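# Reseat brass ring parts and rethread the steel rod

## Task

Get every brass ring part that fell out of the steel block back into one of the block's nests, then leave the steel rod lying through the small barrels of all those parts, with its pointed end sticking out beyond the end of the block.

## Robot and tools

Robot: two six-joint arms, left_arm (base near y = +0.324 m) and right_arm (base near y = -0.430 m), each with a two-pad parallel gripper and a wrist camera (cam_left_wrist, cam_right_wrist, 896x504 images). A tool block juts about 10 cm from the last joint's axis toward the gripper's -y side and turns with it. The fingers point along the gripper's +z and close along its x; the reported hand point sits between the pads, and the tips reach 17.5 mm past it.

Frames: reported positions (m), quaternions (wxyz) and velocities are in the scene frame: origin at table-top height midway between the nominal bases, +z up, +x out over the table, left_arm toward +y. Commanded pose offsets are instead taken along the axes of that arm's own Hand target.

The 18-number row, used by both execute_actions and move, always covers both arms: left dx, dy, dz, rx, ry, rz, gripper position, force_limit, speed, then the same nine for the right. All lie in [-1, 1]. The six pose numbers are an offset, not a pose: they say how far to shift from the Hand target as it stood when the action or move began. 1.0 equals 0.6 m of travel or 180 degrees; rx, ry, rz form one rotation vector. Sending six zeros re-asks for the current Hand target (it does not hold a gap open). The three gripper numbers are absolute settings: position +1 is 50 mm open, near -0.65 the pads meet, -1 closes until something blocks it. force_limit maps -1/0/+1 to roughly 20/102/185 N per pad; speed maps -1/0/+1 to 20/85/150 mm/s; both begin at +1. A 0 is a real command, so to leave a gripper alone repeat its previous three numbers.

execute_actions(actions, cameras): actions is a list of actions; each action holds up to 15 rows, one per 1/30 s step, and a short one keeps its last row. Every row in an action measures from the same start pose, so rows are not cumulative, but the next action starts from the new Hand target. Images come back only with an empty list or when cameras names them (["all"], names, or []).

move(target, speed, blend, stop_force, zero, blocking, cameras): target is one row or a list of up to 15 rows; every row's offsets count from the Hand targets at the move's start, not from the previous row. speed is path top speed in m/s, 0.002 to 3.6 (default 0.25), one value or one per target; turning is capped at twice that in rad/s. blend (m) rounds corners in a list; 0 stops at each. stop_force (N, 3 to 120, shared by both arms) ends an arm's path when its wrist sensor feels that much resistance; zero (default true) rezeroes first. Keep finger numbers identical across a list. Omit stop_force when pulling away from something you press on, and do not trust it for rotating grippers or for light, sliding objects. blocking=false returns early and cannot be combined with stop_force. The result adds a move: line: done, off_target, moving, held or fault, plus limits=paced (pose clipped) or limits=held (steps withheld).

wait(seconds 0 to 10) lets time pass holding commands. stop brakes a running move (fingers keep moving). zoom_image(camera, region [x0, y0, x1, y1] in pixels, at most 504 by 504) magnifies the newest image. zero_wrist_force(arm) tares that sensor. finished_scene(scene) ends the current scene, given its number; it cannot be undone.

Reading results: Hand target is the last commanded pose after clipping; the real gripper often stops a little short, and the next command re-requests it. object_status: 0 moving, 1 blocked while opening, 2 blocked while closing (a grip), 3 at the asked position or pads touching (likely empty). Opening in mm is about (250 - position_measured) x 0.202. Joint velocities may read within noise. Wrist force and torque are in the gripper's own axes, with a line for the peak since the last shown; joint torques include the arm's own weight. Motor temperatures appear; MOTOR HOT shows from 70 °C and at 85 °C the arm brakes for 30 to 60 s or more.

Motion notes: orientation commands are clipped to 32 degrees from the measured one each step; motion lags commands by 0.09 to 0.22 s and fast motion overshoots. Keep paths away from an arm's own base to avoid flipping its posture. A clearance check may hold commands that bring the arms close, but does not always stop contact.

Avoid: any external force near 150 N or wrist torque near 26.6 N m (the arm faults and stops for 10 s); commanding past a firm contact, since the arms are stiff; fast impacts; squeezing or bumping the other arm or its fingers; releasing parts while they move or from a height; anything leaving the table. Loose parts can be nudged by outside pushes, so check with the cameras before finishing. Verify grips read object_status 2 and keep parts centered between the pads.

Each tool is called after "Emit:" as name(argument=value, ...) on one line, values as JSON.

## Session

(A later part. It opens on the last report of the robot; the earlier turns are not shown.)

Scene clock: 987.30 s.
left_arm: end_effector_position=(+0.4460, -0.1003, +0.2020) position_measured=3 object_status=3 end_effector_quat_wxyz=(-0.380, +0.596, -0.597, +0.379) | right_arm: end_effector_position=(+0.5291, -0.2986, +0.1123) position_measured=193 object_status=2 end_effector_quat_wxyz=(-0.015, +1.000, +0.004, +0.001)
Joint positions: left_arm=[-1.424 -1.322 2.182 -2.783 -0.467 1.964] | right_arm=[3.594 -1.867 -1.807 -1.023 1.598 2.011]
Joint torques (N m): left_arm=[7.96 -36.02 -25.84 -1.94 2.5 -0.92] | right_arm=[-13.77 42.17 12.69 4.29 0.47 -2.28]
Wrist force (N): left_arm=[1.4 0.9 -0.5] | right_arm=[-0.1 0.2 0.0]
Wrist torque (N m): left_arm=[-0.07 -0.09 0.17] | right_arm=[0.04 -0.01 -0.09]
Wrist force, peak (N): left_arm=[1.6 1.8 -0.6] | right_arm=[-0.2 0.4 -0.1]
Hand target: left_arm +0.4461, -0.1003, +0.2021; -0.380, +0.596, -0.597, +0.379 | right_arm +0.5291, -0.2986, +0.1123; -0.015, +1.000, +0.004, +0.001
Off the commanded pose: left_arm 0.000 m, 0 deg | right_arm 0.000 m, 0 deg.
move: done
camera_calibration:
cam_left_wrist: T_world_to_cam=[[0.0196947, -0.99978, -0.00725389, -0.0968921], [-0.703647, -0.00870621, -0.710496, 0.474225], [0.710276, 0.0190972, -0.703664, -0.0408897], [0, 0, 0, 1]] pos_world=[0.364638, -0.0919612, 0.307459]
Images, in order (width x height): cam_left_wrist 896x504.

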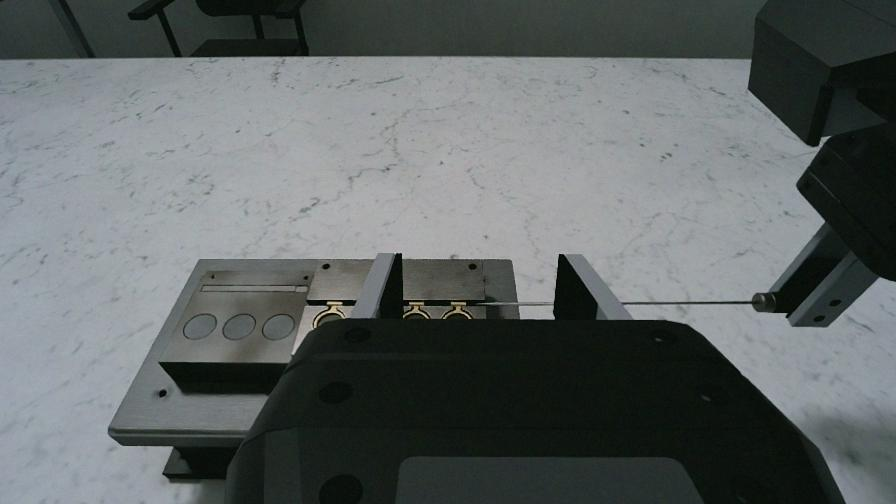

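Emit:
move(target=[0,0.0,0.0,0,0,0,1,1,1,0,0.0,0.0040,0.0036,0,0,-1,-0.8,-1], speed=0.01, cameras=["cam_left_wrist"])

Emit:
zoom_image(camera="cam_left_wrist", region=[420, 280, 520, 330])

Emit:
zoom_image(camera="cam_left_wrist", region=[680, 280, 780, 330])

Scene clock: 1006.67 s.
left_arm: end_effector_position=(+0.4461, -0.1003, +0.2022) position_measured=3 object_status=3 end_effector_quat_wxyz=(-0.380, +0.596, -0.597, +0.379) | right_arm: end_effector_position=(+0.5291, -0.2985, +0.1099) position_measured=193 object_status=2 end_effector_quat_wxyz=(-0.021, +1.000, +0.004, +0.001)
Joint positions: left_arm=[-1.423 -1.322 2.182 -2.783 -0.467 1.963] | right_arm=[3.59 -1.869 -1.813 -1.011 1.608 2.006]
Joint torques (N m): left_arm=[7.71 -37.89 -25.62 -1.57 3.5 -1.33] | right_arm=[-10.15 30.48 15.7 3.82 0.26 -1.63]
Wrist force (N): left_arm=[1.6 0.9 -0.6] | right_arm=[0.0 0.2 -0.2]
Wrist torque (N m): left_arm=[-0.06 -0.12 0.17] | right_arm=[0.04 -0.04 0.07]
Wrist force, peak (N): left_arm=[1.9 1.1 -0.5] | right_arm=[-0.3 0.5 -0.2]
Hand target: left_arm +0.4461, -0.1003, +0.2021; -0.380, +0.596, -0.597, +0.379 | right_arm +0.5291, -0.2985, +0.1099; -0.021, +1.000, +0.004, +0.001
Off the commanded pose: left_arm 0.000 m, 0 deg | right_arm 0.000 m, 0 deg.
move: done
camera_calibration:
cam_left_wrist: T_world_to_cam=[[0.0199074, -0.999777, -0.00703856, -0.0970367], [-0.703544, -0.00900619, -0.710594, 0.474332], [0.710373, 0.019098, -0.703567, -0.0409552], [0, 0, 0, 1]] pos_world=[0.364738, -0.091961, 0.30756]
Images, in order (width x height): cam_left_wrist 896x504.

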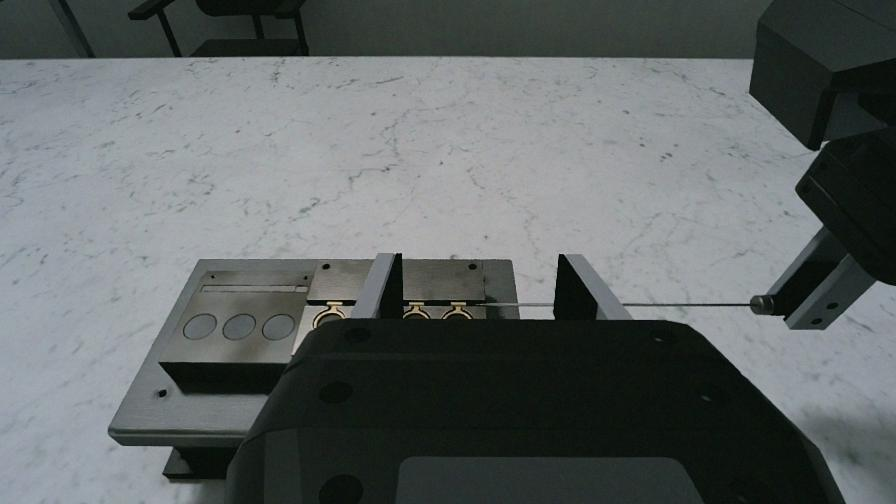

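Scaled by 5.040 from the camera's 896x504 image, which has a finer 1280x720 frame.

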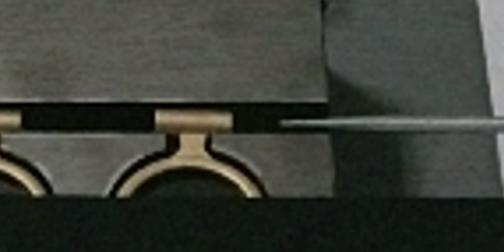

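Scaled by 5.040 from the camera's 896x504 image, which has a finer 1280x720 frame.

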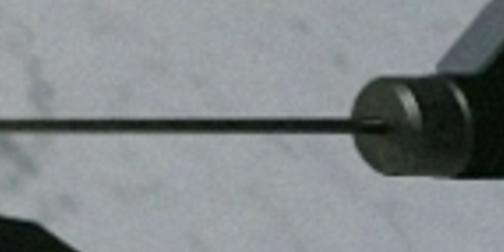

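Emit:
move(target=[0,0.0,0.0,0,0,0,1,1,1,0,-0.0333,0.00136,0,0,0,-1,-0.8,-1], speed=0.01, stop_force=3, cameras=["cam_left_wrist","cam_right_wrist"])

Emit:
zoom_image(camera="cam_left_wrist", region=[400, 280, 520, 330])

Scene clock: 1019.70 s.
left_arm: end_effector_position=(+0.4461, -0.1003, +0.2021) position_measured=3 object_status=3 end_effector_quat_wxyz=(-0.380, +0.596, -0.597, +0.379) | right_arm: end_effector_position=(+0.5290, -0.2909, +0.1099) position_measured=193 object_status=2 end_effector_quat_wxyz=(-0.021, +1.000, +0.004, +0.001)
Joint positions: left_arm=[-1.423 -1.322 2.182 -2.783 -0.467 1.963] | right_arm=[3.602 -1.873 -1.808 -1.012 1.608 2.018]
Joint torques (N m): left_arm=[6.73 -36.46 -24.92 -1.44 2.73 -1.31] | right_arm=[-12.97 42.07 12.13 5.35 2.01 -2.23]
Wrist force (N): left_arm=[1.5 0.7 -0.7] | right_arm=[-0.1 2.3 -0.4]
Wrist torque (N m): left_arm=[-0.10 -0.10 0.17] | right_arm=[0.15 0.01 0.05]
Wrist force, peak (N): left_arm=[1.9 0.7 -0.6] | right_arm=[-0.1 7.7 -0.5]
Hand target: left_arm +0.4461, -0.1003, +0.2021; -0.380, +0.596, -0.597, +0.379 | right_arm +0.5290, -0.2909, +0.1099; -0.021, +1.000, +0.004, +0.001 (not the last commanded pose)
Off the commanded pose: left_arm 0.000 m, 0 deg | right_arm 0.012 m, 0 deg.
move: contact (right_arm)
camera_calibration:
cam_left_wrist: T_world_to_cam=[[0.0199074, -0.999777, -0.00703856, -0.0970374], [-0.703544, -0.00900619, -0.710594, 0.474261], [0.710373, 0.019098, -0.703567, -0.0410255], [0, 0, 0, 1]] pos_world=[0.364738, -0.091961, 0.30746]
cam_right_wrist: T_world_to_cam=[[0.999942, -0.0076489, 0.00761696, -0.523472], [-0.00950745, -0.958216, 0.285888, -0.282118], [0.00511196, -0.285944, -0.958233, 0.146014], [0, 0, 0, 1]] pos_world=[0.520013, -0.232582, 0.224557]

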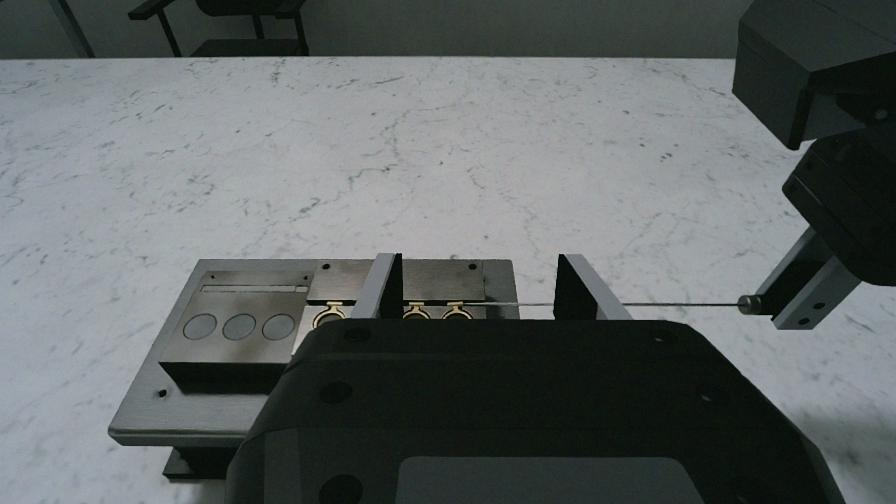

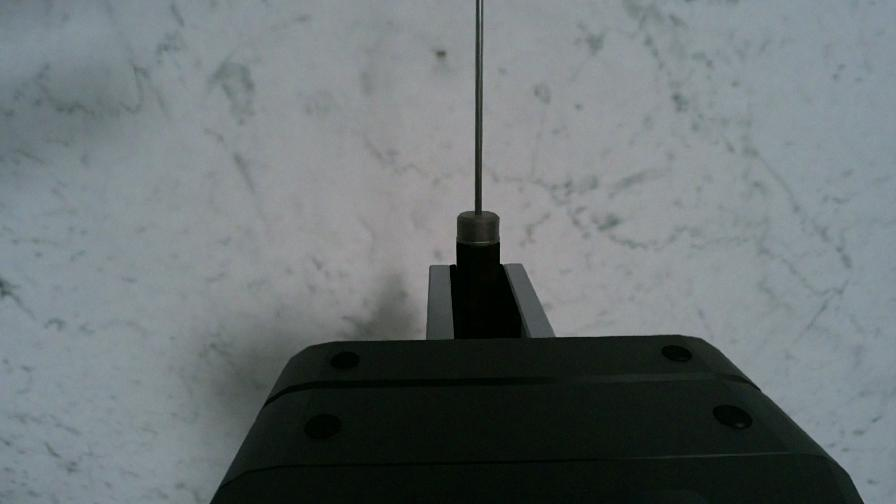

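Scaled by 4.200 from the camera's 896x504 image, which has a finer 1280x720 frame.

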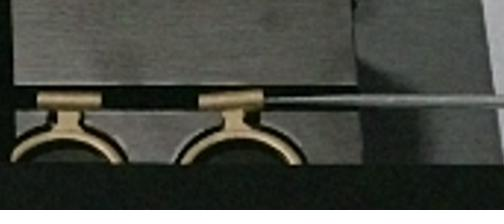

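Emit:
move(target=[0,0,0,0,0,0,1,1,1,0,0.0042,-0.0002,0,0,0,-1,-0.8,-1], speed=0.02, cameras=["cam_left_wrist"])

Emit:
zoom_image(camera="cam_left_wrist", region=[400, 280, 520, 330])

Scene clock: 1057.27 s.
left_arm: end_effector_position=(+0.4461, -0.1003, +0.2021) position_measured=3 object_status=3 end_effector_quat_wxyz=(-0.380, +0.596, -0.597, +0.379) | right_arm: end_effector_position=(+0.5290, -0.2935, +0.1099) position_measured=193 object_status=2 end_effector_quat_wxyz=(-0.021, +1.000, +0.004, +0.001)
Joint positions: left_arm=[-1.423 -1.322 2.182 -2.783 -0.467 1.963] | right_arm=[3.598 -1.872 -1.81 -1.011 1.608 2.014]
Joint torques (N m): left_arm=[6.59 -36.48 -26.16 -1.61 2.24 -1.46] | right_arm=[-8.79 40.2 13.11 5.62 1.78 -1.4]
Wrist force (N): left_arm=[1.3 1.0 -0.4] | right_arm=[-0.2 0.1 -0.2]
Wrist torque (N m): left_arm=[-0.04 -0.07 0.17] | right_arm=[0.02 0.00 0.07]
Wrist force, peak (N): left_arm=[1.8 1.1 -0.5] | right_arm=[0.0 2.4 -0.3]
Hand target: left_arm +0.4461, -0.1003, +0.2021; -0.380, +0.596, -0.597, +0.379 | right_arm +0.5290, -0.2935, +0.1099; -0.021, +1.000, +0.004, +0.001
Off the commanded pose: left_arm 0.000 m, 0 deg | right_arm 0.000 m, 0 deg.
move: done
camera_calibration:
cam_left_wrist: T_world_to_cam=[[0.0199074, -0.999777, -0.00703856, -0.0970374], [-0.703544, -0.00900619, -0.710594, 0.474261], [0.710373, 0.019098, -0.703567, -0.0410255], [0, 0, 0, 1]] pos_world=[0.364738, -0.091961, 0.30746]
Images, in order (width x height): cam_left_wrist 896x504.

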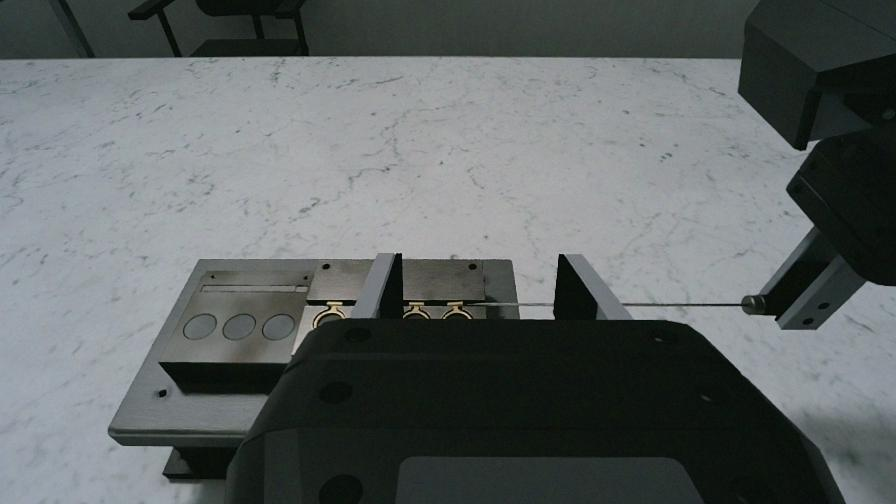

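Scaled by 4.200 from the camera's 896x504 image, which has a finer 1280x720 frame.

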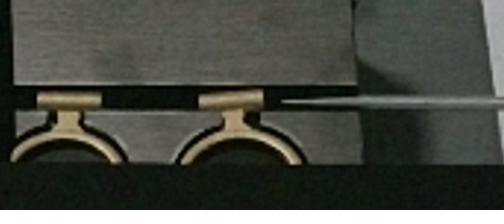

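Emit:
zoom_image(camera="cam_left_wrist", region=[430, 290, 490, 320])

Emit:
move(target=[0,0,0,-0.139,0,0,1,1,1,0,0,0,0,0,0,-1,-0.8,-1], speed=0.2, cameras=["cam_left_wrist"])

Scaled by 8.400 from the camera's 896x504 image, which has a finer 1280x720 frame.

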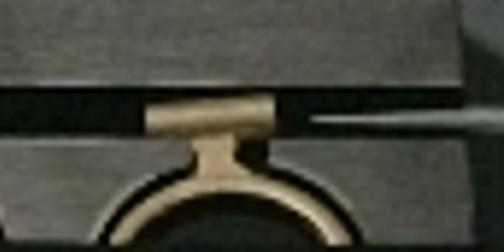

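Scene clock: 1067.80 s.
left_arm: end_effector_position=(+0.4462, -0.1002, +0.2022) position_measured=3 object_status=3 end_effector_quat_wxyz=(-0.242, +0.664, -0.665, +0.241) | right_arm: end_effector_position=(+0.5290, -0.2935, +0.1099) position_measured=193 object_status=2 end_effector_quat_wxyz=(-0.021, +1.000, +0.004, +0.001)
Joint positions: left_arm=[-1.283 -1.429 1.986 -2.38 -0.913 1.972] | right_arm=[3.598 -1.872 -1.81 -1.011 1.608 2.014]
Joint torques (N m): left_arm=[-7.59 -25.24 -14.94 -2.74 0.64 -1.2] | right_arm=[12.31 29.33 27.86 4.3 1.28 2.06]
Wrist force (N): left_arm=[1.0 0.3 0.0] | right_arm=[-0.2 0.2 -0.2]
Wrist torque (N m): left_arm=[0.03 -0.22 0.02] | right_arm=[0.03 -0.01 0.07]
Wrist force, peak (N): left_arm=[1.5 1.7 -0.6] | right_arm=[-0.4 0.5 -0.1]
Hand target: left_arm +0.4461, -0.1003, +0.2021; -0.242, +0.664, -0.665, +0.241 | right_arm +0.5290, -0.2935, +0.1099; -0.021, +1.000, +0.004, +0.001
Off the commanded pose: left_arm 0.000 m, 0 deg | right_arm 0.000 m, 0 deg.
move: done
camera_calibration:
cam_left_wrist: T_world_to_cam=[[0.0159556, -0.999762, -0.014893, -0.0936451], [-0.937937, -0.00980476, -0.346668, 0.505318], [0.346439, 0.0195, -0.93787, 0.168859], [0, 0, 0, 1]] pos_world=[0.416952, -0.091961, 0.332151]
Images, in order (width x height): cam_left_wrist 896x504.

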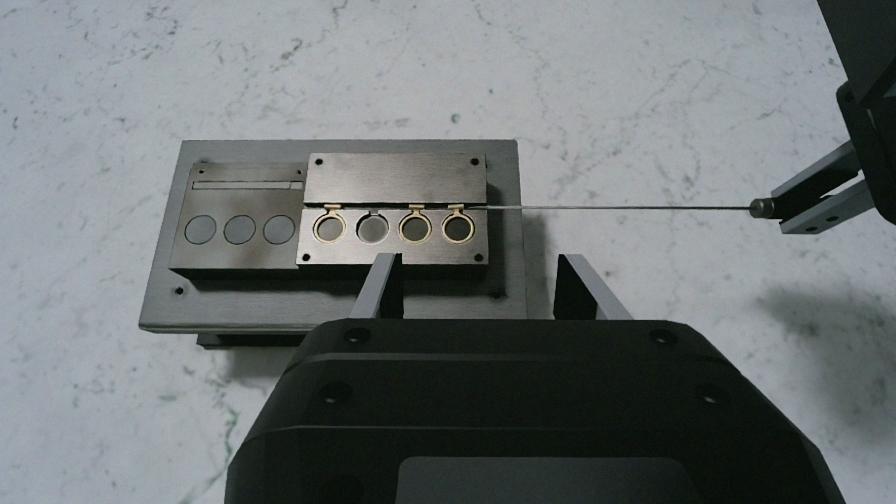

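Emit:
zoom_image(camera="cam_left_wrist", region=[430, 190, 510, 230])

Emit:
zoom_image(camera="cam_left_wrist", region=[390, 190, 470, 230])

Scaled by 6.300 from the camera's 896x504 image, which has a finer 1280x720 frame.

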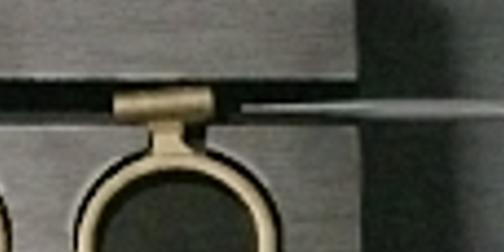

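Scaled by 6.300 from the camera's 896x504 image, which has a finer 1280x720 frame.

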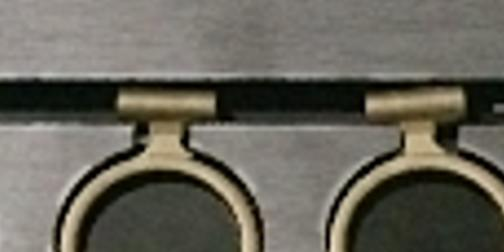

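Emit:
move(target=[0,0,0,0,0,0,1,1,1,0.0006,0,0.0003,0,0,0,-1,-0.8,-1], speed=0.02, cameras=["cam_left_wrist"])

Emit:
zoom_image(camera="cam_left_wrist", region=[430, 190, 510, 230])

Emit:
move(target=[0,0,0,0,0,0,1,1,1,0.0,-0.01,0.0004,0,0,0,-1,-0.8,-1], speed=0.006, stop_force=3, cameras=["cam_left_wrist"])

Emit:
zoom_image(camera="cam_left_wrist", region=[430, 190, 510, 230])

Scene clock: 1084.10 s.
left_arm: end_effector_position=(+0.4461, -0.1003, +0.2021) position_measured=3 object_status=3 end_effector_quat_wxyz=(-0.242, +0.664, -0.665, +0.241) | right_arm: end_effector_position=(+0.5294, -0.2934, +0.1098) position_measured=193 object_status=2 end_effector_quat_wxyz=(-0.021, +1.000, +0.005, +0.001)
Joint positions: left_arm=[-1.283 -1.429 1.986 -2.379 -0.913 1.972] | right_arm=[3.598 -1.873 -1.809 -1.011 1.608 2.014]
Joint torques (N m): left_arm=[-9.17 -23.53 -12.29 -1.84 -0.04 -1.13] | right_arm=[-14.67 29.89 29.02 5.51 1.2 -2.19]
Wrist force (N): left_arm=[0.8 -0.2 -0.2] | right_arm=[-0.1 0.1 0.0]
Wrist torque (N m): left_arm=[-0.05 -0.19 0.02] | right_arm=[0.02 -0.02 0.07]
Wrist force, peak (N): left_arm=[1.3 0.1 -0.3] | right_arm=[-0.2 0.5 -0.3]
Hand target: left_arm +0.4461, -0.1003, +0.2021; -0.242, +0.664, -0.665, +0.241 | right_arm +0.5294, -0.2935, +0.1098; -0.021, +1.000, +0.004, +0.001
Off the commanded pose: left_arm 0.000 m, 0 deg | right_arm 0.000 m, 0 deg.
move: done
camera_calibration:
cam_left_wrist: T_world_to_cam=[[0.0157975, -0.999762, -0.0150606, -0.0935237], [-0.938048, -0.00960455, -0.346372, 0.505157], [0.346145, 0.0195994, -0.937976, 0.168967], [0, 0, 0, 1]] pos_world=[0.416852, -0.0919613, 0.33205]
Images, in order (width x height): cam_left_wrist 896x504.

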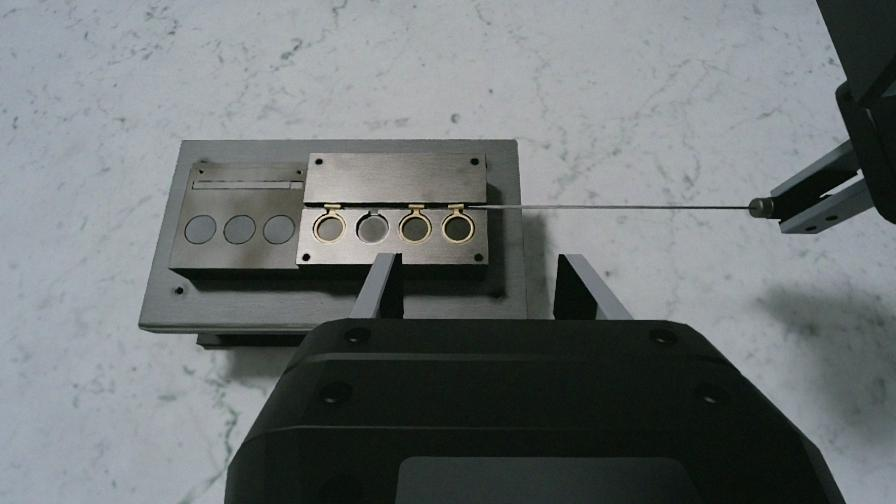

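Scaled by 6.300 from the camera's 896x504 image, which has a finer 1280x720 frame.

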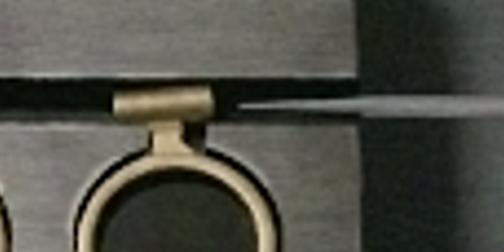

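Scene clock: 1085.73 s.
left_arm: end_effector_position=(+0.4461, -0.1003, +0.2021) position_measured=3 object_status=3 end_effector_quat_wxyz=(-0.242, +0.664, -0.665, +0.241) | right_arm: end_effector_position=(+0.5293, -0.2874, +0.1098) position_measured=193 object_status=2 end_effector_quat_wxyz=(-0.021, +1.000, +0.004, +0.001)
Joint positions: left_arm=[-1.283 -1.429 1.986 -2.379 -0.913 1.972] | right_arm=[3.607 -1.875 -1.805 -1.012 1.608 2.024]
Joint torques (N m): left_arm=[-9.22 -23.65 -12.89 -2.87 0.36 -1.21] | right_arm=[-3.27 33.22 24.19 1.18 -0.89 -1.49]
Wrist force (N): left_arm=[0.8 0.3 -0.5] | right_arm=[0.2 0.8 0.1]
Wrist torque (N m): left_arm=[0.02 -0.19 0.03] | right_arm=[0.02 -0.02 -0.05]
Wrist force, peak (N): left_arm=[1.1 -0.1 -0.2] | right_arm=[0.0 2.6 -0.1]
Hand target: left_arm +0.4461, -0.1003, +0.2021; -0.242, +0.664, -0.665, +0.241 | right_arm +0.5293, -0.2875, +0.1098; -0.021, +1.000, +0.004, +0.001
Off the commanded pose: left_arm 0.000 m, 0 deg | right_arm 0.000 m, 0 deg.
move: done
camera_calibration:
cam_left_wrist: T_world_to_cam=[[0.0157975, -0.999762, -0.0150606, -0.0935237], [-0.938048, -0.00960455, -0.346372, 0.505157], [0.346145, 0.0195994, -0.937976, 0.168967], [0, 0, 0, 1]] pos_world=[0.416852, -0.0919613, 0.33205]
Images, in order (width x height): cam_left_wrist 896x504.

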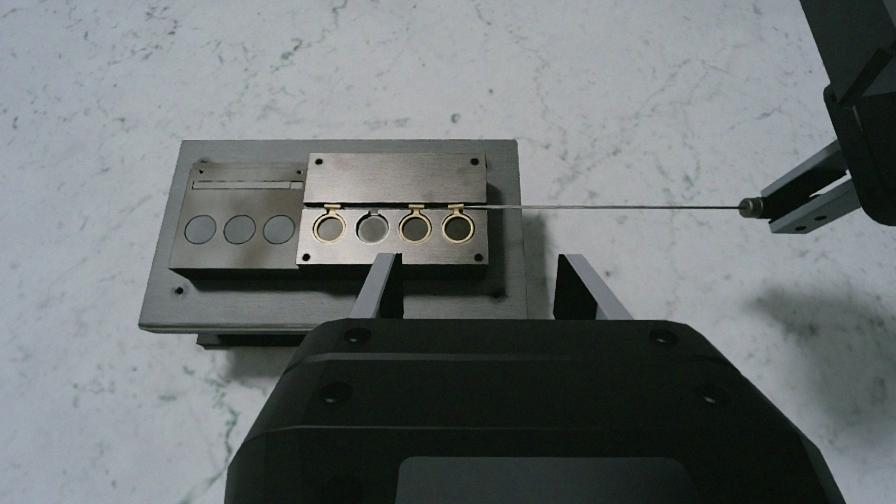

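Scaled by 6.300 from the camera's 896x504 image, which has a finer 1280x720 frame.

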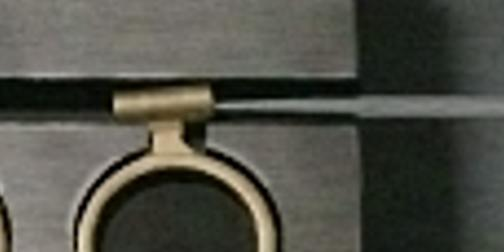

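Emit:
move(target=[0,0,0,0,0,0,1,1,1,0.0,-0.02,0.0007,0,0,0,-1,-0.8,-1], speed=0.01, stop_force=3, cameras=["cam_left_wrist"])

Emit:
zoom_image(camera="cam_left_wrist", region=[410, 190, 490, 230])

Scene clock: 1092.43 s.
left_arm: end_effector_position=(+0.4461, -0.1003, +0.2021) position_measured=3 object_status=3 end_effector_quat_wxyz=(-0.242, +0.664, -0.665, +0.241) | right_arm: end_effector_position=(+0.5292, -0.2754, +0.1099) position_measured=193 object_status=2 end_effector_quat_wxyz=(-0.021, +1.000, +0.005, +0.001)
Joint positions: left_arm=[-1.283 -1.429 1.986 -2.379 -0.913 1.972] | right_arm=[3.626 -1.881 -1.797 -1.013 1.607 2.043]
Joint torques (N m): left_arm=[-9.39 -24.26 -13.81 -3.81 1.46 -1.01] | right_arm=[-13.03 37.16 19.89 1.45 -0.66 -1.95]
Wrist force (N): left_arm=[0.8 0.1 -0.1] | right_arm=[0.1 1.4 0.4]
Wrist torque (N m): left_arm=[-0.01 -0.19 0.03] | right_arm=[-0.04 0.00 -0.05]
Wrist force, peak (N): left_arm=[1.2 -0.2 -0.4] | right_arm=[0.1 1.5 0.7]
Hand target: left_arm +0.4461, -0.1003, +0.2021; -0.242, +0.664, -0.665, +0.241 | right_arm +0.5292, -0.2754, +0.1099; -0.021, +1.000, +0.004, +0.001
Off the commanded pose: left_arm 0.000 m, 0 deg | right_arm 0.000 m, 0 deg.
move: done
camera_calibration:
cam_left_wrist: T_world_to_cam=[[0.0157975, -0.999762, -0.0150606, -0.0935237], [-0.938048, -0.00960455, -0.346372, 0.505157], [0.346145, 0.0195994, -0.937976, 0.168967], [0, 0, 0, 1]] pos_world=[0.416852, -0.0919613, 0.33205]
Images, in order (width x height): cam_left_wrist 896x504.

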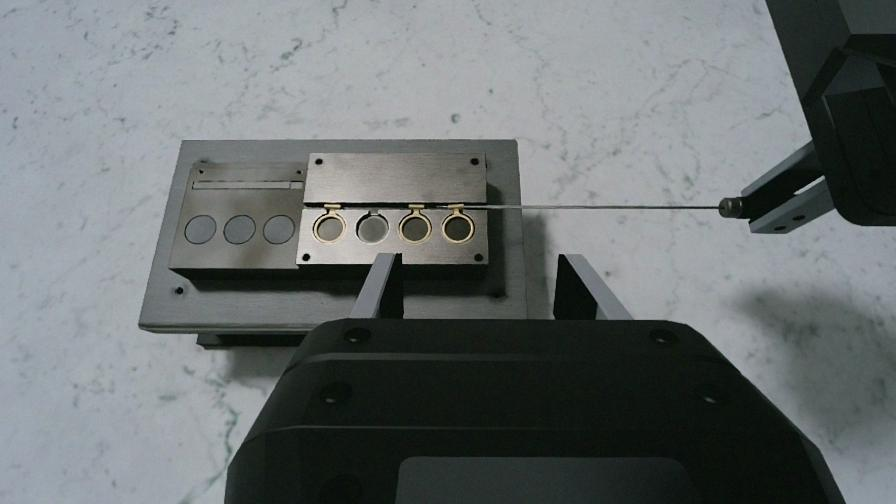

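Scaled by 6.300 from the camera's 896x504 image, which has a finer 1280x720 frame.

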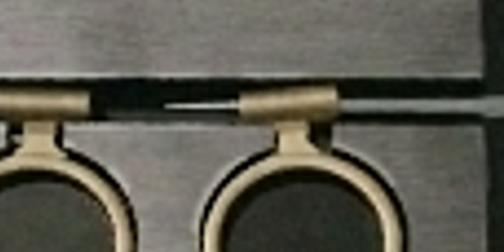

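Emit:
move(target=[0,0,0,0,0,0,1,1,1,0.0,-0.018,0.0012,0,0,0,-1,-0.8,-1], speed=0.01, stop_force=3, cameras=["cam_left_wrist"])

Emit:
zoom_image(camera="cam_left_wrist", region=[370, 190, 490, 230])

Scene clock: 1097.60 s.
left_arm: end_effector_position=(+0.4461, -0.1003, +0.2021) position_measured=3 object_status=3 end_effector_quat_wxyz=(-0.242, +0.664, -0.665, +0.241) | right_arm: end_effector_position=(+0.5292, -0.2717, +0.1098) position_measured=193 object_status=2 end_effector_quat_wxyz=(-0.021, +1.000, +0.004, +0.001)
Joint positions: left_arm=[-1.283 -1.429 1.986 -2.379 -0.913 1.972] | right_arm=[3.632 -1.883 -1.795 -1.014 1.607 2.049]
Joint torques (N m): left_arm=[-9.42 -23.86 -14.03 -3.9 2.4 -1.14] | right_arm=[-14.35 42.25 12.34 5.13 1.49 -2.29]
Wrist force (N): left_arm=[1.0 -0.1 -0.2] | right_arm=[0.1 0.3 0.1]
Wrist torque (N m): left_arm=[-0.03 -0.22 0.03] | right_arm=[0.02 -0.02 0.05]
Wrist force, peak (N): left_arm=[1.2 0.0 -0.5] | right_arm=[0.2 4.1 0.7]
Hand target: left_arm +0.4461, -0.1003, +0.2021; -0.242, +0.664, -0.665, +0.241 | right_arm +0.5292, -0.2717, +0.1098; -0.021, +1.000, +0.004, +0.001 (not the last commanded pose)
Off the commanded pose: left_arm 0.000 m, 0 deg | right_arm 0.007 m, 0 deg.
move: contact (right_arm)
camera_calibration:
cam_left_wrist: T_world_to_cam=[[0.0157975, -0.999762, -0.0150606, -0.0935237], [-0.938048, -0.00960455, -0.346372, 0.505157], [0.346145, 0.0195994, -0.937976, 0.168967], [0, 0, 0, 1]] pos_world=[0.416852, -0.0919613, 0.33205]
Images, in order (width x height): cam_left_wrist 896x504.

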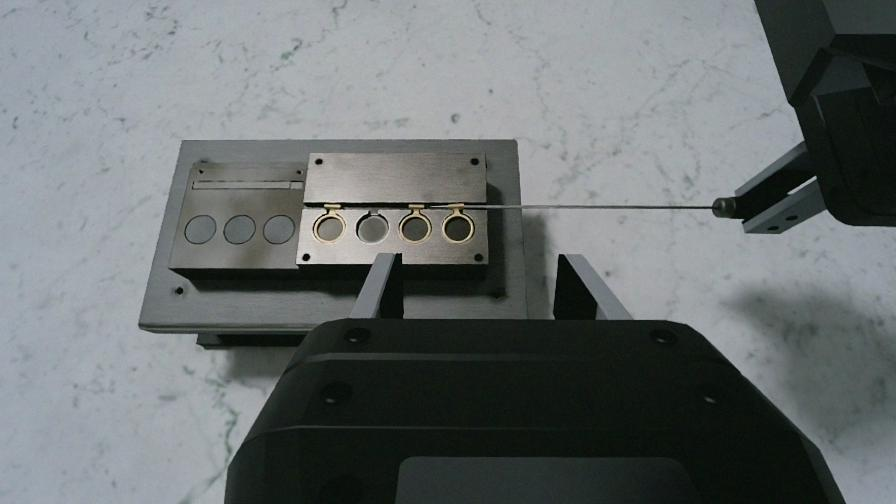

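Scaled by 4.200 from the camera's 896x504 image, which has a finer 1280x720 frame.

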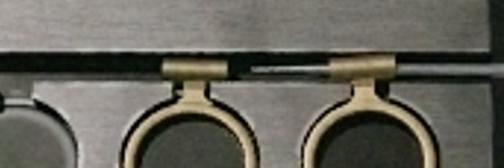

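Emit:
zoom_image(camera="cam_left_wrist", region=[415, 193, 475, 223])

Emit:
move(target=[0,0,0,0.139,0,0,1,1,1,0,0,0,0,0,0,-1,-0.8,-1], speed=0.2, cameras=["cam_left_wrist"])

Emit:
zoom_image(camera="cam_left_wrist", region=[400, 285, 500, 325])

Scaled by 8.400 from the camera's 896x504 image, which has a finer 1280x720 frame.

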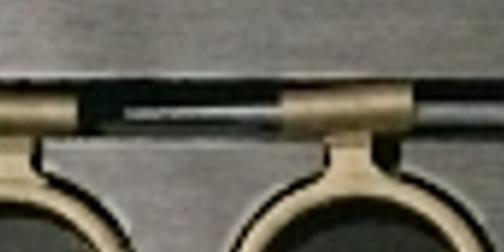

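Scene clock: 1105.13 s.
left_arm: end_effector_position=(+0.4460, -0.1003, +0.2021) position_measured=3 object_status=3 end_effector_quat_wxyz=(-0.380, +0.596, -0.597, +0.379) | right_arm: end_effector_position=(+0.5292, -0.2717, +0.1098) position_measured=193 object_status=2 end_effector_quat_wxyz=(-0.021, +1.000, +0.004, +0.001)
Joint positions: left_arm=[-1.424 -1.322 2.182 -2.783 -0.467 1.964] | right_arm=[3.632 -1.883 -1.795 -1.014 1.607 2.049]
Joint torques (N m): left_arm=[8.17 -32.85 -25.38 -3.1 3.23 -1.33] | right_arm=[-14.33 42.54 11.66 5.07 1.81 -1.48]
Wrist force (N): left_arm=[1.6 0.6 -0.4] | right_arm=[0.0 0.3 0.1]
Wrist torque (N m): left_arm=[-0.11 -0.12 0.22] | right_arm=[0.01 -0.01 0.05]
Wrist force, peak (N): left_arm=[1.7 1.3 -0.4] | right_arm=[-0.2 0.5 0.4]
Hand target: left_arm +0.4461, -0.1003, +0.2021; -0.380, +0.596, -0.597, +0.379 | right_arm +0.5292, -0.2717, +0.1098; -0.021, +1.000, +0.004, +0.001
Off the commanded pose: left_arm 0.000 m, 0 deg | right_arm 0.000 m, 0 deg.
move: done
camera_calibration:
cam_left_wrist: T_world_to_cam=[[0.0196947, -0.99978, -0.00725389, -0.0968921], [-0.703647, -0.00870621, -0.710496, 0.474225], [0.710276, 0.0190972, -0.703664, -0.0408897], [0, 0, 0, 1]] pos_world=[0.364638, -0.0919612, 0.307459]
Images, in order (width x height): cam_left_wrist 896x504.

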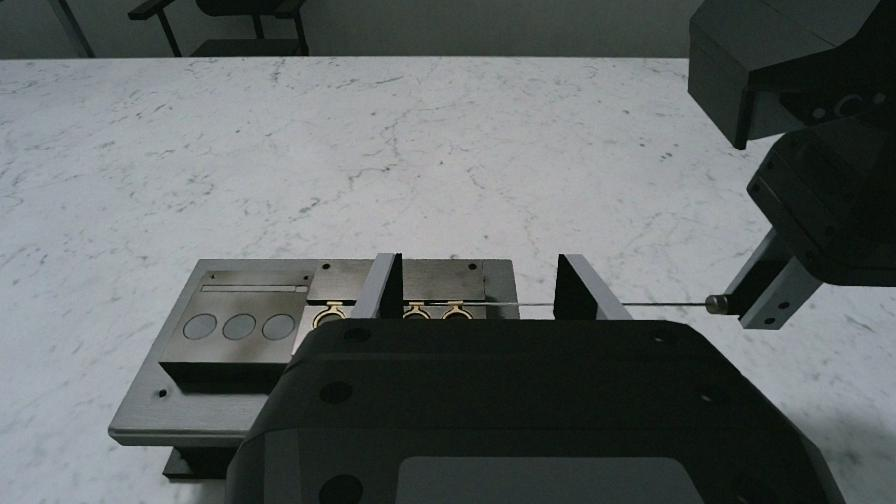

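Scaled by 5.040 from the camera's 896x504 image, which has a finer 1280x720 frame.

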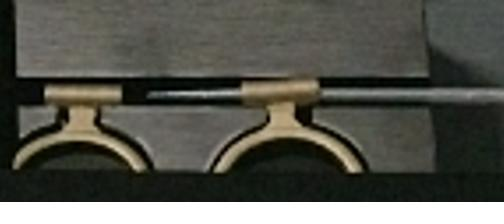

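Emit:
move(target=[0,0,0,0,0,0,1,1,1,0,0.0,0.0009,0,0,0,-1,-0.8,-1], speed=0.01, cameras=["cam_left_wrist"])

Emit:
zoom_image(camera="cam_left_wrist", region=[400, 285, 500, 325])

Scene clock: 1122.87 s.
left_arm: end_effector_position=(+0.4461, -0.1003, +0.2021) position_measured=3 object_status=3 end_effector_quat_wxyz=(-0.380, +0.596, -0.597, +0.379) | right_arm: end_effector_position=(+0.5292, -0.2717, +0.1092) position_measured=193 object_status=2 end_effector_quat_wxyz=(-0.021, +1.000, +0.004, +0.001)
Joint positions: left_arm=[-1.423 -1.322 2.182 -2.783 -0.467 1.963] | right_arm=[3.632 -1.884 -1.795 -1.012 1.607 2.049]
Joint torques (N m): left_arm=[7.19 -28.16 -25.42 -1.7 3.76 -1.32] | right_arm=[-8.25 29.35 12.3 5.31 1.87 0.34]
Wrist force (N): left_arm=[1.3 1.1 -0.5] | right_arm=[-0.1 0.2 0.0]
Wrist torque (N m): left_arm=[-0.03 -0.08 0.24] | right_arm=[0.03 0.02 0.05]
Wrist force, peak (N): left_arm=[1.6 1.2 -0.6] | right_arm=[-0.1 0.6 0.0]
Hand target: left_arm +0.4461, -0.1003, +0.2021; -0.380, +0.596, -0.597, +0.379 | right_arm +0.5292, -0.2716, +0.1092; -0.021, +1.000, +0.004, +0.001
Off the commanded pose: left_arm 0.000 m, 0 deg | right_arm 0.000 m, 0 deg.
move: done
camera_calibration:
cam_left_wrist: T_world_to_cam=[[0.0199074, -0.999777, -0.00703856, -0.0970374], [-0.703544, -0.00900619, -0.710594, 0.474261], [0.710373, 0.019098, -0.703567, -0.0410255], [0, 0, 0, 1]] pos_world=[0.364738, -0.091961, 0.30746]
Images, in order (width x height): cam_left_wrist 896x504.

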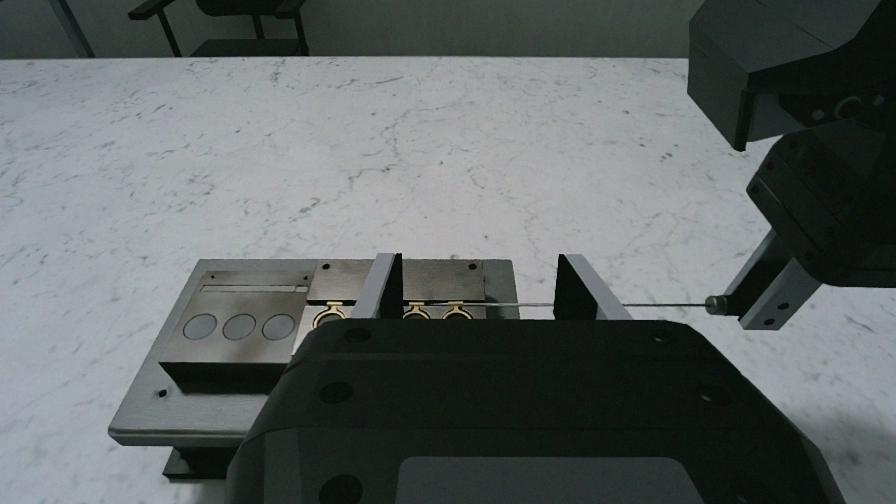

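Scaled by 5.040 from the camera's 896x504 image, which has a finer 1280x720 frame.

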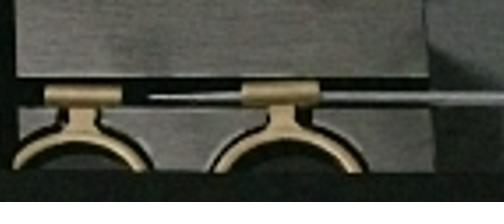

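Emit:
zoom_image(camera="cam_left_wrist", region=[400, 295, 450, 320])

Emit:
zoom_image(camera="cam_left_wrist", region=[440, 295, 490, 320])

Scaled by 10.080 from the camera's 896x504 image, which has a finer 1280x720 frame.

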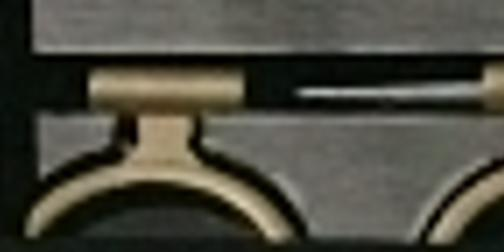

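Scaled by 10.080 from the camera's 896x504 image, which has a finer 1280x720 frame.

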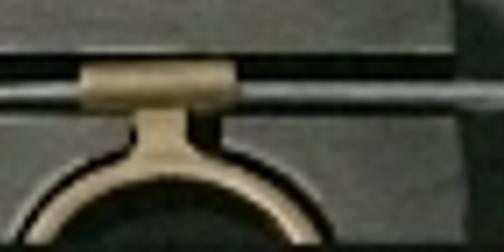

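Emit:
move(target=[0,0,0,-0.139,0,0,1,1,1,0,0.0,0.0005,0,0,0,-1,-0.8,-1], speed=0.2, cameras=["cam_left_wrist"])

Emit:
zoom_image(camera="cam_left_wrist", region=[400, 190, 500, 230])

Emit:
zoom_image(camera="cam_left_wrist", region=[400, 193, 450, 218])

Emit:
zoom_image(camera="cam_left_wrist", region=[440, 193, 490, 218])

Scene clock: 1137.47 s.
left_arm: end_effector_position=(+0.4462, -0.1002, +0.2022) position_measured=3 object_status=3 end_effector_quat_wxyz=(-0.242, +0.664, -0.665, +0.241) | right_arm: end_effector_position=(+0.5292, -0.2716, +0.1089) position_measured=193 object_status=2 end_effector_quat_wxyz=(-0.021, +1.000, +0.004, +0.001)
Joint positions: left_arm=[-1.283 -1.429 1.986 -2.38 -0.913 1.972] | right_arm=[3.632 -1.884 -1.796 -1.012 1.607 2.049]
Joint torques (N m): left_arm=[-6.83 -23.66 -14.79 -3.01 0.51 -1.24] | right_arm=[12.1 29.47 12.1 5.45 1.25 1.98]
Wrist force (N): left_arm=[0.9 0.0 -0.1] | right_arm=[0.1 0.6 0.1]
Wrist torque (N m): left_arm=[-0.02 -0.20 0.02] | right_arm=[0.08 -0.02 0.06]
Wrist force, peak (N): left_arm=[1.7 1.7 -0.4] | right_arm=[-0.1 0.6 -0.2]
Hand target: left_arm +0.4461, -0.1003, +0.2021; -0.242, +0.664, -0.665, +0.241 | right_arm +0.5292, -0.2716, +0.1089; -0.021, +1.000, +0.004, +0.001
Off the commanded pose: left_arm 0.000 m, 0 deg | right_arm 0.000 m, 0 deg.
move: done
camera_calibration:
cam_left_wrist: T_world_to_cam=[[0.0159556, -0.999762, -0.014893, -0.0936451], [-0.937937, -0.00980476, -0.346668, 0.505318], [0.346439, 0.0195, -0.93787, 0.168859], [0, 0, 0, 1]] pos_world=[0.416952, -0.091961, 0.332151]
Images, in order (width x height): cam_left_wrist 896x504.

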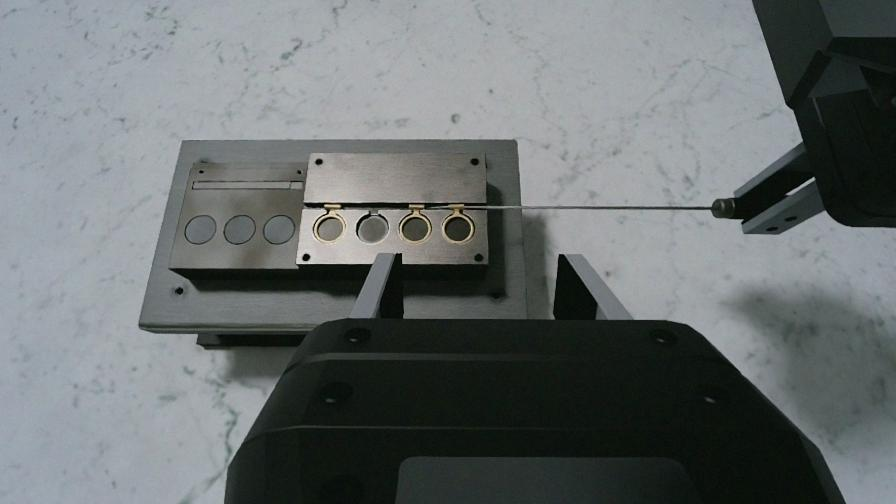

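Scaled by 5.040 from the camera's 896x504 image, which has a finer 1280x720 frame.

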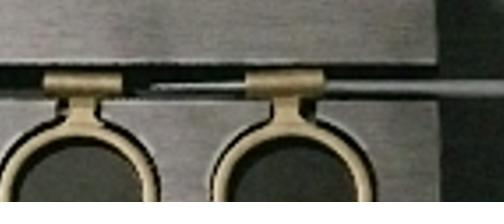

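Scaled by 10.080 from the camera's 896x504 image, which has a finer 1280x720 frame.

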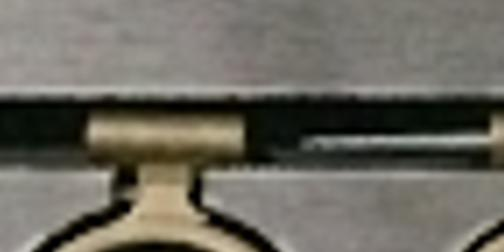

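Scaled by 10.080 from the camera's 896x504 image, which has a finer 1280x720 frame.

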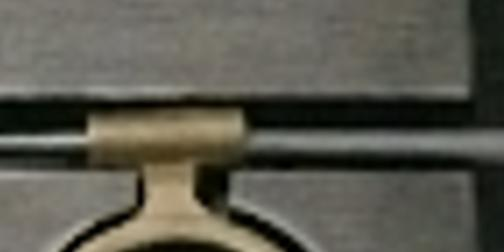

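Emit:
zoom_image(camera="cam_left_wrist", region=[480, 195, 540, 220])

Emit:
zoom_image(camera="cam_left_wrist", region=[580, 195, 640, 220])

Emit:
zoom_image(camera="cam_left_wrist", region=[660, 195, 720, 220])

Scaled by 8.400 from the camera's 896x504 image, which has a finer 1280x720 frame.

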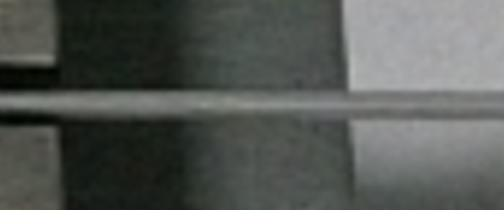

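Scaled by 8.400 from the camera's 896x504 image, which has a finer 1280x720 frame.

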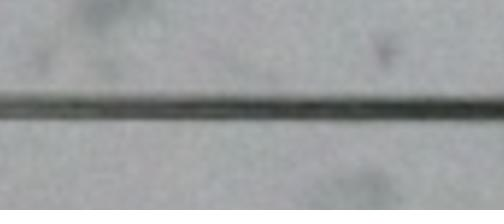

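Scaled by 8.400 from the camera's 896x504 image, which has a finer 1280x720 frame.

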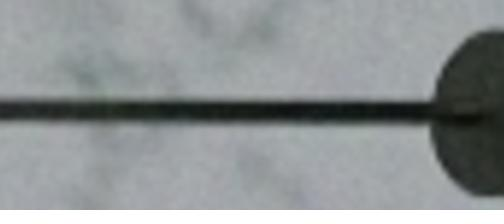

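Emit:
move(target=[0,0,0,0.139,0,0,1,1,1,0.0016,0.0,0.0,0,0,-0.0017,-1,-0.8,-1], speed=0.2, cameras=["cam_left_wrist"])

Emit:
zoom_image(camera="cam_left_wrist", region=[400, 295, 460, 320])

Emit:
zoom_image(camera="cam_left_wrist", region=[440, 295, 500, 320])

Emit:
zoom_image(camera="cam_left_wrist", region=[500, 290, 560, 315])

Emit:
zoom_image(camera="cam_left_wrist", region=[660, 290, 720, 315])

Scene clock: 1158.17 s.
left_arm: end_effector_position=(+0.4460, -0.1003, +0.2021) position_measured=3 object_status=3 end_effector_quat_wxyz=(-0.380, +0.596, -0.597, +0.379) | right_arm: end_effector_position=(+0.5302, -0.2716, +0.1089) position_measured=193 object_status=2 end_effector_quat_wxyz=(-0.021, +1.000, +0.007, +0.001)
Joint positions: left_arm=[-1.424 -1.322 2.182 -2.783 -0.467 1.964] | right_arm=[3.631 -1.886 -1.793 -1.012 1.607 2.043]
Joint torques (N m): left_arm=[9.11 -32.71 -24.79 -3.1 3.28 -1.34] | right_arm=[-13.77 31.41 27.36 0.94 1.71 -1.01]
Wrist force (N): left_arm=[1.4 0.9 -0.4] | right_arm=[-0.3 0.2 -0.2]
Wrist torque (N m): left_arm=[-0.06 -0.09 0.22] | right_arm=[0.03 0.02 0.07]
Wrist force, peak (N): left_arm=[1.7 1.3 -0.5] | right_arm=[0.5 0.7 -0.1]
Hand target: left_arm +0.4461, -0.1003, +0.2021; -0.380, +0.596, -0.597, +0.379 | right_arm +0.5302, -0.2716, +0.1089; -0.021, +1.000, +0.007, +0.001
Off the commanded pose: left_arm 0.000 m, 0 deg | right_arm 0.000 m, 0 deg.
move: done
camera_calibration:
cam_left_wrist: T_world_to_cam=[[0.0196947, -0.99978, -0.00725389, -0.0968921], [-0.703647, -0.00870621, -0.710496, 0.474225], [0.710276, 0.0190972, -0.703664, -0.0408897], [0, 0, 0, 1]] pos_world=[0.364638, -0.0919612, 0.307459]
Images, in order (width x height): cam_left_wrist 896x504.

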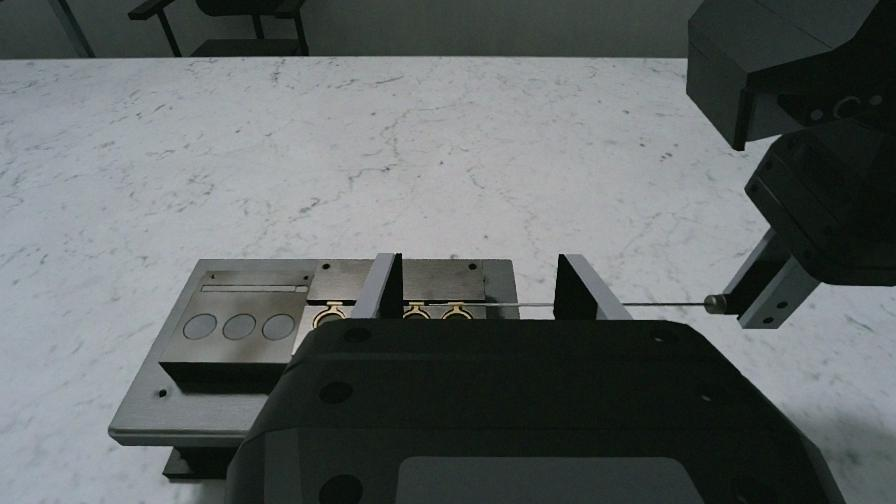

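Scaled by 8.400 from the camera's 896x504 image, which has a finer 1280x720 frame.

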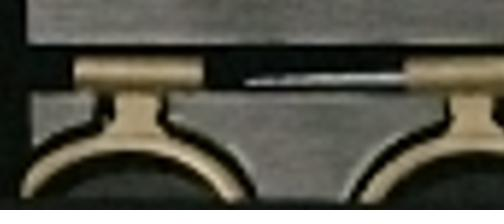

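Scaled by 8.400 from the camera's 896x504 image, which has a finer 1280x720 frame.

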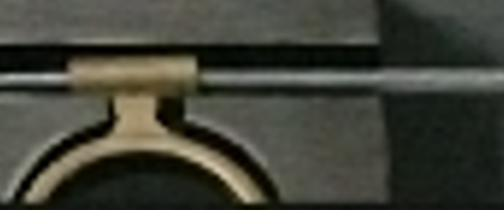

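Scaled by 8.400 from the camera's 896x504 image, which has a finer 1280x720 frame.

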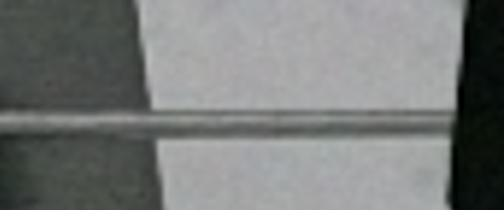

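Scaled by 8.400 from the camera's 896x504 image, which has a finer 1280x720 frame.

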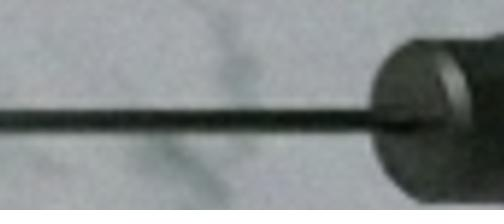

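Emit:
move(target=[0,0,0,0,0,0,1,1,1,0.0,0.0,0.0007,0.0008,0,0,-1,-0.8,-1], speed=0.02)

Emit:
move(target=[0,0,0,0,0,0,1,1,1,0.0,-0.018,0.0008,0,0,0,-1,-0.8,-1], speed=0.01, stop_force=3.5, cameras=["cam_left_wrist"])

Emit:
zoom_image(camera="cam_left_wrist", region=[400, 285, 500, 325])

Scene clock: 1168.27 s.
left_arm: end_effector_position=(+0.4461, -0.1003, +0.2021) position_measured=3 object_status=3 end_effector_quat_wxyz=(-0.380, +0.596, -0.597, +0.379) | right_arm: end_effector_position=(+0.5302, -0.2716, +0.1085) position_measured=193 object_status=2 end_effector_quat_wxyz=(-0.022, +1.000, +0.007, +0.001)
Joint positions: left_arm=[-1.423 -1.322 2.182 -2.783 -0.467 1.963] | right_arm=[3.63 -1.887 -1.794 -1.01 1.61 2.042]
Joint torques (N m): left_arm=[7.75 -27.28 -25.34 -1.9 3.67 -1.25] | right_arm=[-13.38 29.07 12.78 5.11 1.44 -2.02]
Wrist force (N): left_arm=[1.5 0.8 -0.5] | right_arm=[-0.1 0.3 0.2]
Wrist torque (N m): left_arm=[-0.08 -0.11 0.24] | right_arm=[0.03 0.00 0.08]
Wrist force, peak (N): left_arm=[1.7 1.1 -0.6] | right_arm=[-0.3 0.5 0.1]
Hand target: left_arm +0.4461, -0.1003, +0.2021; -0.380, +0.596, -0.597, +0.379 | right_arm +0.5302, -0.2716, +0.1085; -0.022, +1.000, +0.007, +0.001
Off the commanded pose: left_arm 0.000 m, 0 deg | right_arm 0.000 m, 0 deg.
move: done

Scene clock: 1169.97 s.
left_arm: end_effector_position=(+0.4461, -0.1003, +0.2021) position_measured=3 object_status=3 end_effector_quat_wxyz=(-0.380, +0.596, -0.597, +0.379) | right_arm: end_effector_position=(+0.5300, -0.2607, +0.1085) position_measured=193 object_status=2 end_effector_quat_wxyz=(-0.022, +1.000, +0.007, +0.001)
Joint positions: left_arm=[-1.423 -1.322 2.182 -2.783 -0.467 1.963] | right_arm=[3.647 -1.892 -1.786 -1.011 1.609 2.059]
Joint torques (N m): left_arm=[6.47 -30.61 -25.44 -1.8 3.7 -1] | right_arm=[-13.49 39.06 18.27 1.29 -1.01 -2.02]
Wrist force (N): left_arm=[1.2 1.0 -0.5] | right_arm=[-0.3 0.2 0.2]
Wrist torque (N m): left_arm=[-0.04 -0.06 0.23] | right_arm=[0.03 0.02 -0.09]
Wrist force, peak (N): left_arm=[1.6 1.1 -0.3] | right_arm=[-0.2 1.0 0.1]
Hand target: left_arm +0.4461, -0.1003, +0.2021; -0.380, +0.596, -0.597, +0.379 | right_arm +0.5300, -0.2608, +0.1085; -0.022, +1.000, +0.007, +0.001
Off the commanded pose: left_arm 0.000 m, 0 deg | right_arm 0.000 m, 0 deg.
move: done
camera_calibration:
cam_left_wrist: T_world_to_cam=[[0.0199074, -0.999777, -0.00703856, -0.0970374], [-0.703544, -0.00900619, -0.710594, 0.474261], [0.710373, 0.019098, -0.703567, -0.0410255], [0, 0, 0, 1]] pos_world=[0.364738, -0.091961, 0.30746]
Images, in order (width x height): cam_left_wrist 896x504.

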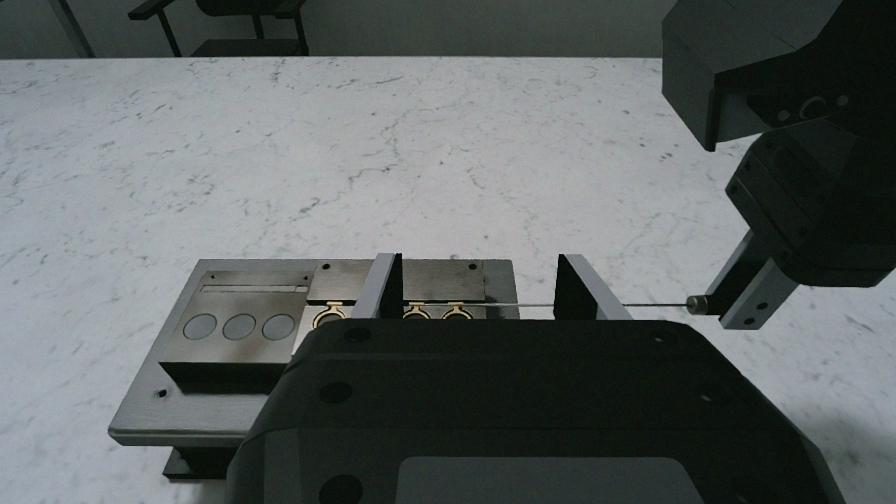

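Scaled by 5.040 from the camera's 896x504 image, which has a finer 1280x720 frame.

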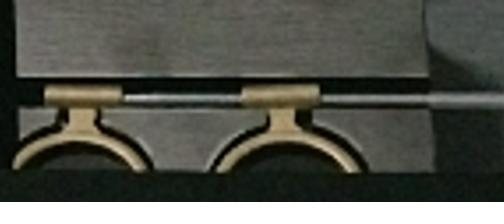

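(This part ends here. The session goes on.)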